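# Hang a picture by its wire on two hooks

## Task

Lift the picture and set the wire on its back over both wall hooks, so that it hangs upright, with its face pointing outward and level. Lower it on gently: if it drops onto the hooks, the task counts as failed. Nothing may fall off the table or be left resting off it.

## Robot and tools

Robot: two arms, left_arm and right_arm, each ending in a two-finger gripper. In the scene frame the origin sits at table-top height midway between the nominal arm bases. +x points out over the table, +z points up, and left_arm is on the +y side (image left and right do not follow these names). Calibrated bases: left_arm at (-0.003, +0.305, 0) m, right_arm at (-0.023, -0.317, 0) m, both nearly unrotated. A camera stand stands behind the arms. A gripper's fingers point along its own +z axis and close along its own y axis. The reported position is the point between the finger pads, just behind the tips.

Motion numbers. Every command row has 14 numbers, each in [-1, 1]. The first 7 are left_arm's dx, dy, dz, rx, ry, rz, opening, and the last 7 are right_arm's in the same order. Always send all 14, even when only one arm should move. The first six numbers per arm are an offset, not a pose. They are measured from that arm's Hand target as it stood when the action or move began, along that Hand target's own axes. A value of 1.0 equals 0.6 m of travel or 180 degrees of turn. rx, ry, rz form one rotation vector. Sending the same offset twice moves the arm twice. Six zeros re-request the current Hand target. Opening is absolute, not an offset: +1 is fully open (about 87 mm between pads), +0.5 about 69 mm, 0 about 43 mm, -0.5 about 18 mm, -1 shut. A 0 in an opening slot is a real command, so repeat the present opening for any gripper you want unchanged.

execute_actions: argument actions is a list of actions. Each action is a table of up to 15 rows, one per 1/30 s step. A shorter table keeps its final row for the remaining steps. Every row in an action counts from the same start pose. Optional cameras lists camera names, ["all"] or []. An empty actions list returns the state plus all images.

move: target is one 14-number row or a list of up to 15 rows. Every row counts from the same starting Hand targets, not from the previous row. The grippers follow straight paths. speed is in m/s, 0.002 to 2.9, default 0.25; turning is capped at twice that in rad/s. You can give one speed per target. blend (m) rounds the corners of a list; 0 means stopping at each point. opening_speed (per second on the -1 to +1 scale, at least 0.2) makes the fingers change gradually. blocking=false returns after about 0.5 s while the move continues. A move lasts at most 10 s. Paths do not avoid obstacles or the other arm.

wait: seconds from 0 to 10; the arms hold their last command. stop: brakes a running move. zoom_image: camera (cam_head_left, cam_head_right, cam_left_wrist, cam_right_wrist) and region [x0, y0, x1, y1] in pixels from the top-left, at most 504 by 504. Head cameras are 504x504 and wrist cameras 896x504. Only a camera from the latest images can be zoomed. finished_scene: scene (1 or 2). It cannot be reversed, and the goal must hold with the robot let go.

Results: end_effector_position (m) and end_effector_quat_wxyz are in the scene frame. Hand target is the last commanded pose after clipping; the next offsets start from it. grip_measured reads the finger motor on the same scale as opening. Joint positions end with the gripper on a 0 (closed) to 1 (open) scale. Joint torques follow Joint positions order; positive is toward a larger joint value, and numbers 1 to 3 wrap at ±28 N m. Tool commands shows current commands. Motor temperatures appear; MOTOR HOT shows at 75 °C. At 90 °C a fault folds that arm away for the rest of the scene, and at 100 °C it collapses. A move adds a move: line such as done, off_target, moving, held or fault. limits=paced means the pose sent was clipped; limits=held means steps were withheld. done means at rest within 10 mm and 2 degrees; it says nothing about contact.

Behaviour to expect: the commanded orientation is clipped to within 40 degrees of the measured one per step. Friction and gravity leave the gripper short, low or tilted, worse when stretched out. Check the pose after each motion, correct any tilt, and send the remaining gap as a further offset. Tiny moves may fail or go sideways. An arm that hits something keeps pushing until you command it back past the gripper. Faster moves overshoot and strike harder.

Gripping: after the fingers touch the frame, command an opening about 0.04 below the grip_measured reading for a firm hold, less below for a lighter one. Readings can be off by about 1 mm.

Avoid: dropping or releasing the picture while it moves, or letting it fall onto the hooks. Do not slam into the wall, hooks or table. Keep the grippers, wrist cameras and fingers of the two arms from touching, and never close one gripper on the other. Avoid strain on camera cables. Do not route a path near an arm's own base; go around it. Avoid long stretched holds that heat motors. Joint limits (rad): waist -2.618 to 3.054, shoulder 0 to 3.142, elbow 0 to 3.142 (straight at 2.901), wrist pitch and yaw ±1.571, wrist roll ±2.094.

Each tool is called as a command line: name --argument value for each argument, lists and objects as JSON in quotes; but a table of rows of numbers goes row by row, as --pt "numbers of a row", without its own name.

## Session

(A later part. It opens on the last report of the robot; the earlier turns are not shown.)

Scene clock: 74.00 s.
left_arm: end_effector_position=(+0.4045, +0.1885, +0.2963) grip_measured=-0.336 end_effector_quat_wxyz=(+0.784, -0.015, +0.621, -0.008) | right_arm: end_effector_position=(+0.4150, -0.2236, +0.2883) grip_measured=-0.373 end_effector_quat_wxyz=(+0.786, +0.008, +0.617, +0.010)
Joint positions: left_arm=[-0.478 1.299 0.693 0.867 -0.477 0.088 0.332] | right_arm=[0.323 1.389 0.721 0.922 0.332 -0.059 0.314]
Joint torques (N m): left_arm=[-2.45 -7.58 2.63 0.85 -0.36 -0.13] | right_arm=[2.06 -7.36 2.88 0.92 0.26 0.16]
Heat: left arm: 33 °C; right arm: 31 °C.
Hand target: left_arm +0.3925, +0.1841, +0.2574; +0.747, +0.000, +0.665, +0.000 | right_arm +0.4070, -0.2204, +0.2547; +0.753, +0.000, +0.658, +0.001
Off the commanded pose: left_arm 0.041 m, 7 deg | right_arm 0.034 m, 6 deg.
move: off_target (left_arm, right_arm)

move --pt "0 0 0.05 0 0 0 -0.5 0 0 0.05 0 0 0 -0.5" --pt "0 0 0.1 0 0.02 0 -0.5 0 0 0.1 0 0.02 0 -0.5" --speed 0.05 --cameras '["all"]'

zoom_image --camera "cam_head_left" --region '[180, 80, 450, 260]'

zoom_image --camera "cam_head_right" --region '[180, 80, 450, 260]'

Scene clock: 76.37 s.
left_arm: end_effector_position=(+0.4425, +0.1893, +0.2782) grip_measured=-0.338 end_effector_quat_wxyz=(+0.745, -0.009, +0.667, +0.009) | right_arm: end_effector_position=(+0.4593, -0.2229, +0.2766) grip_measured=-0.371 end_effector_quat_wxyz=(+0.752, +0.013, +0.659, +0.003)
Joint positions: left_arm=[-0.424 1.423 0.847 0.697 -0.445 0.051 0.331] | right_arm=[0.286 1.531 0.915 0.754 0.317 -0.02 0.315]
Joint torques (N m): left_arm=[1.24 -3.4 11.19 1.31 0.29 -0.2] | right_arm=[-0.09 -5.01 9.31 1.15 -0.17 0.09]
Motor temperatures (°C): left_arm=[17 28 32 32 19 21 23] | right_arm=[21 23 27 31 19 17 21]
Heat: left arm: 32 °C; right arm: 31 °C.
Hand target: left_arm +0.4521, +0.1840, +0.2644; +0.726, +0.001, +0.688, +0.000 | right_arm +0.4664, -0.2204, +0.2630; +0.732, +0.000, +0.681, +0.001
Off the commanded pose: left_arm 0.018 m, 4 deg | right_arm 0.016 m, 4 deg.
move: off_target (left_arm, right_arm)

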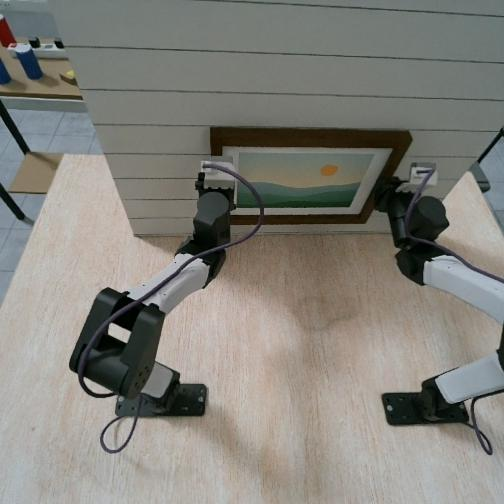

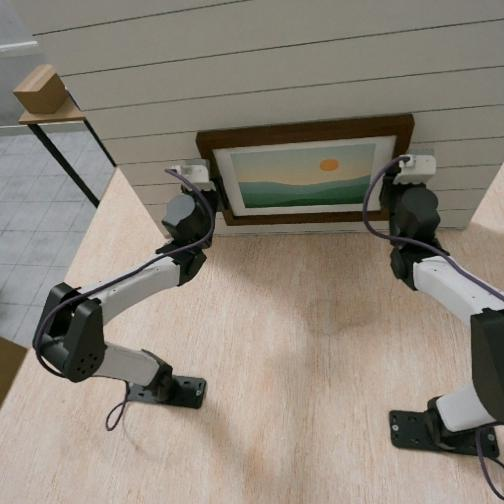

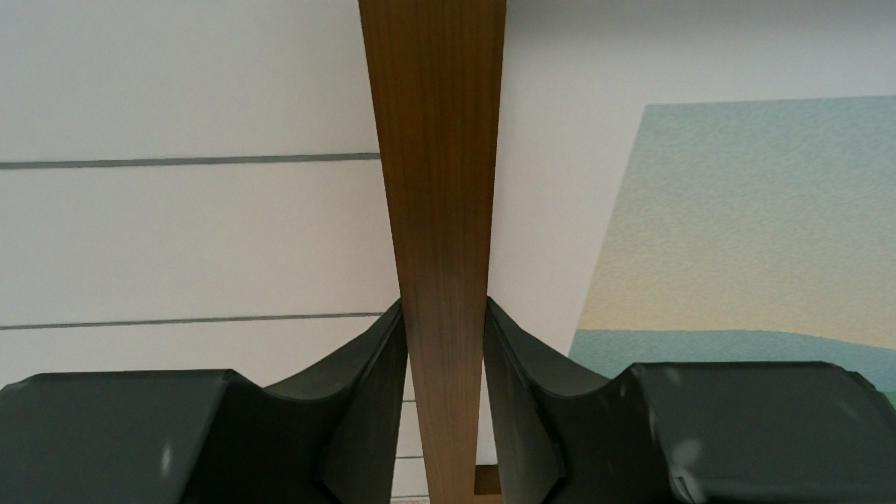

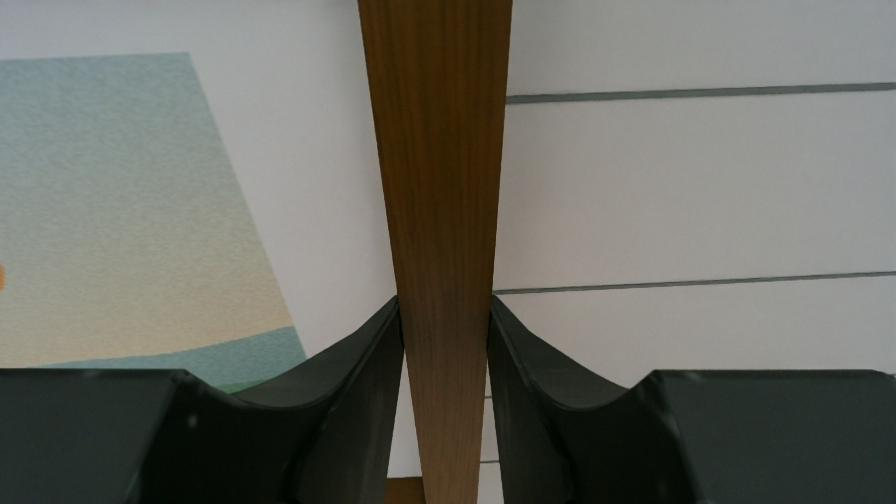

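Scaled by 1.867 from the camera's 504x504 image, which has a finer 720x720 frame.

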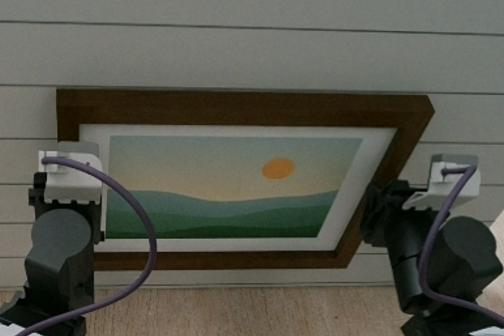

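Scaled by 1.867 from the camera's 504x504 image, which has a finer 720x720 frame.

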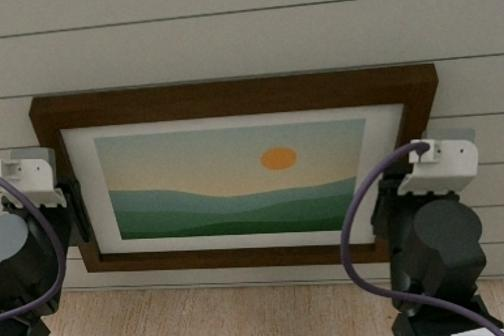

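move --target '[0,0,-0.014,0,0,0,-0.3,0,0,-0.01,0,0,0,-0.33]' --speed 0.03 --opening_speed 0.2

move --target '[0,0,0,0,0,0,0.2,0,0,0,0,0,0,0.2]' --opening_speed 0.3 --cameras '["all"]'

zoom_image --camera "cam_head_left" --region '[180, 80, 450, 260]'

zoom_image --camera "cam_head_right" --region '[180, 80, 450, 260]'

Scene clock: 78.30 s.
left_arm: end_effector_position=(+0.4417, +0.1884, +0.2729) grip_measured=-0.300 end_effector_quat_wxyz=(+0.737, -0.007, +0.676, +0.007) | right_arm: end_effector_position=(+0.4583, -0.2230, +0.2623) grip_measured=-0.330 end_effector_quat_wxyz=(+0.733, +0.006, +0.680, -0.003)
Joint positions: left_arm=[-0.424 1.421 0.847 0.67 -0.441 0.041 0.35] | right_arm=[0.286 1.53 0.915 0.694 0.316 -0.02 0.335]
Joint torques (N m): left_arm=[0.28 -5.78 9.03 1.51 0.12 -0.12] | right_arm=[0.31 -6.89 7.73 1.72 -0.11 0.08]
Heat: left arm: 33 °C; right arm: 31 °C.
Hand target: left_arm +0.4437, +0.1840, +0.2640; +0.726, +0.001, +0.688, +0.000 | right_arm +0.4604, -0.2203, +0.2624; +0.732, +0.000, +0.681, +0.001
Off the commanded pose: left_arm 0.010 m, 2 deg | right_arm 0.003 m, 1 deg.
move: done

Scene clock: 80.27 s.
left_arm: end_effector_position=(+0.4411, +0.1880, +0.2657) grip_measured=+0.200 end_effector_quat_wxyz=(+0.728, -0.001, +0.686, +0.010) | right_arm: end_effector_position=(+0.4583, -0.2231, +0.2616) grip_measured=+0.200 end_effector_quat_wxyz=(+0.732, +0.005, +0.681, -0.003)
Joint positions: left_arm=[-0.424 1.421 0.847 0.639 -0.437 0.04 0.6] | right_arm=[0.286 1.53 0.915 0.691 0.316 -0.02 0.6]
Joint torques (N m): left_arm=[0.29 -5.78 9.16 1.81 0.08 -0.11] | right_arm=[0.29 -6.83 7.8 1.73 -0.12 0.11]
Heat: left arm: 33 °C; right arm: 31 °C.
Hand target: left_arm +0.4437, +0.1840, +0.2640; +0.726, +0.001, +0.688, +0.000 | right_arm +0.4604, -0.2203, +0.2625; +0.732, +0.000, +0.681, +0.001
Off the commanded pose: left_arm 0.005 m, 1 deg | right_arm 0.004 m, 1 deg.
move: done

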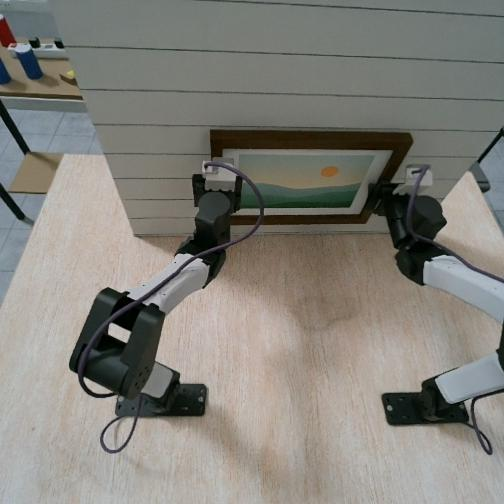

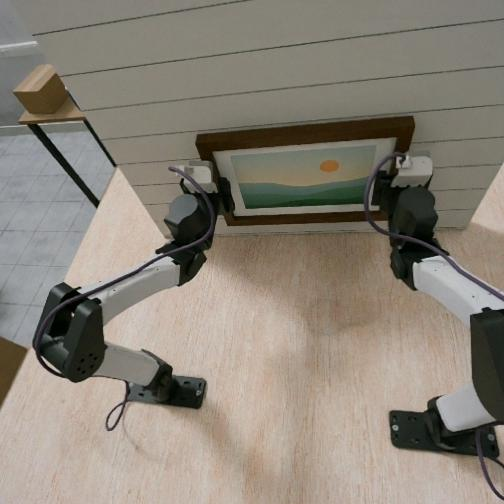

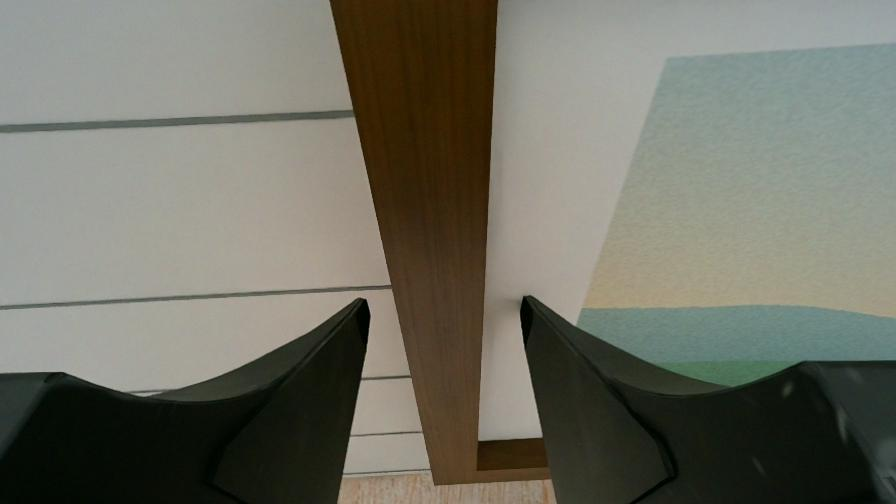

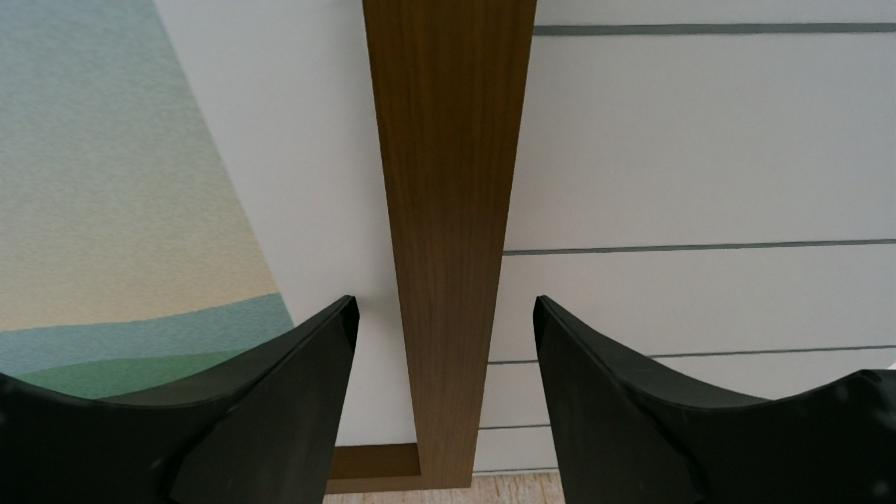

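Scaled by 1.867 from the camera's 504x504 image, which has a finer 720x720 frame.

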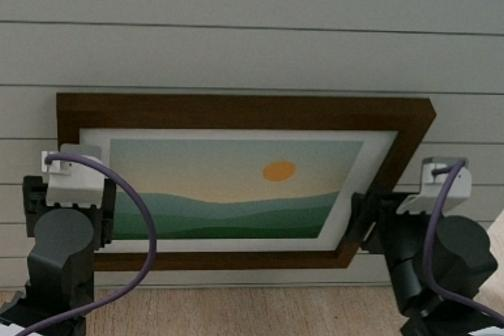

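Scaled by 1.867 from the camera's 504x504 image, which has a finer 720x720 frame.

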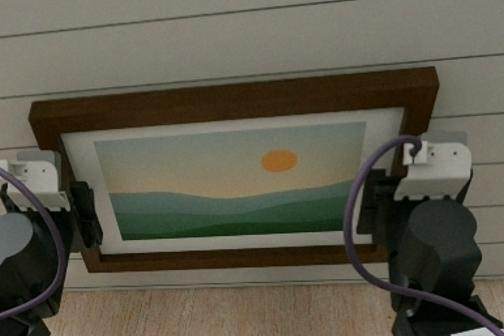

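move --target '[0,0,-0.2,0,0,0,0.2,0,0,-0.2,0,0,0,0.2]' --speed 0.08 --cameras '["all"]'

zoom_image --camera "cam_head_left" --region '[180, 80, 450, 260]'

zoom_image --camera "cam_head_right" --region '[180, 80, 450, 260]'

Scene clock: 83.30 s.
left_arm: end_effector_position=(+0.3270, +0.1822, +0.2632) grip_measured=+0.200 end_effector_quat_wxyz=(+0.730, -0.002, +0.684, -0.006) | right_arm: end_effector_position=(+0.3437, -0.2203, +0.2540) grip_measured=+0.200 end_effector_quat_wxyz=(+0.732, +0.001, +0.681, +0.004)
Joint positions: left_arm=[-0.673 0.981 0.558 0.505 -0.665 0.039 0.6] | right_arm=[0.449 1.077 0.56 0.599 0.463 -0.03 0.6]
Joint torques (N m): left_arm=[-0.42 -3.4 7.06 1.64 -0.26 0.09] | right_arm=[1.02 -4.56 6.42 1.66 0.14 0.04]
Heat: left arm: 33 °C; right arm: 31 °C.
Hand target: left_arm +0.3238, +0.1841, +0.2575; +0.726, +0.001, +0.688, +0.000 | right_arm +0.3408, -0.2205, +0.2538; +0.732, +0.000, +0.681, +0.001
Off the commanded pose: left_arm 0.007 m, 1 deg | right_arm 0.003 m, 0 deg.
move: done

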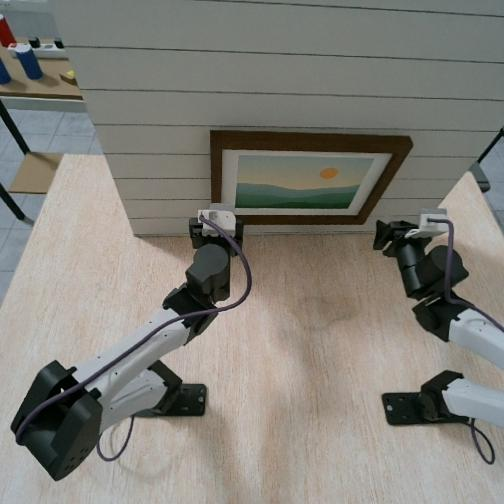

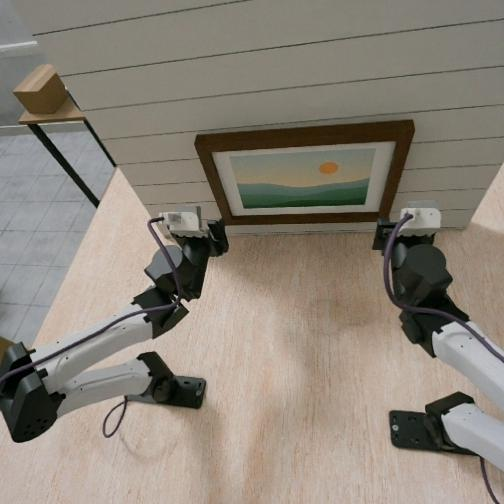

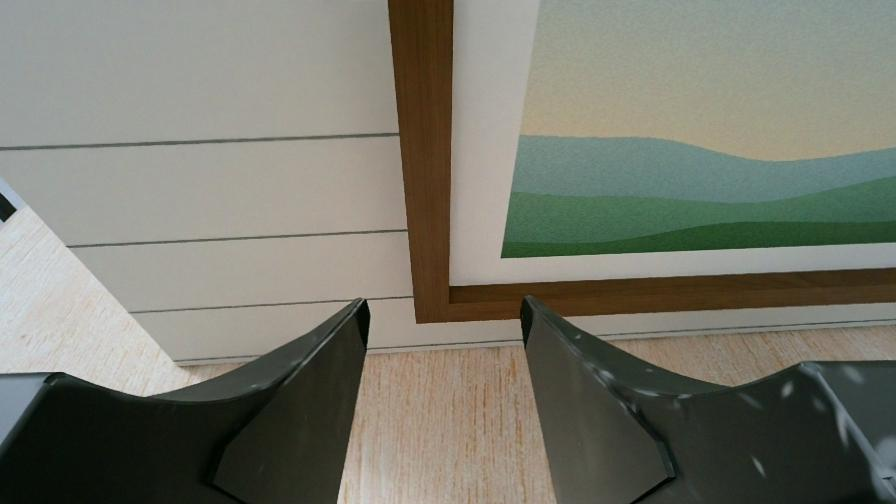

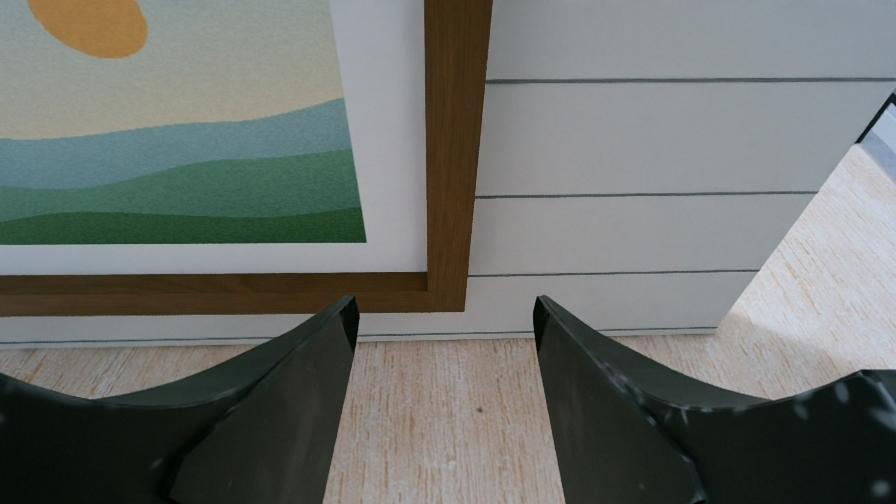

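Scaled by 1.867 from the camera's 504x504 image, which has a finer 720x720 frame.

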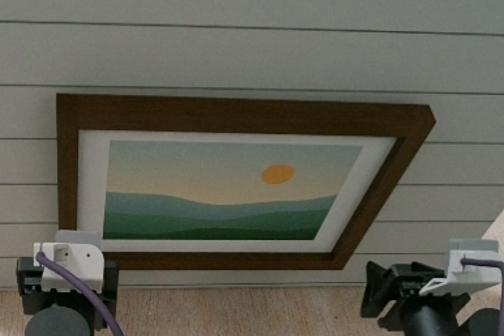

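Scaled by 1.867 from the camera's 504x504 image, which has a finer 720x720 frame.

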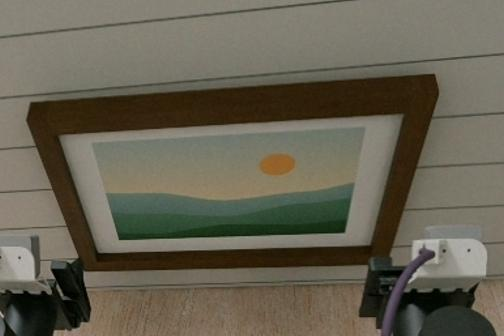

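finished_scene --scene 1

The scene is finished: the task was done.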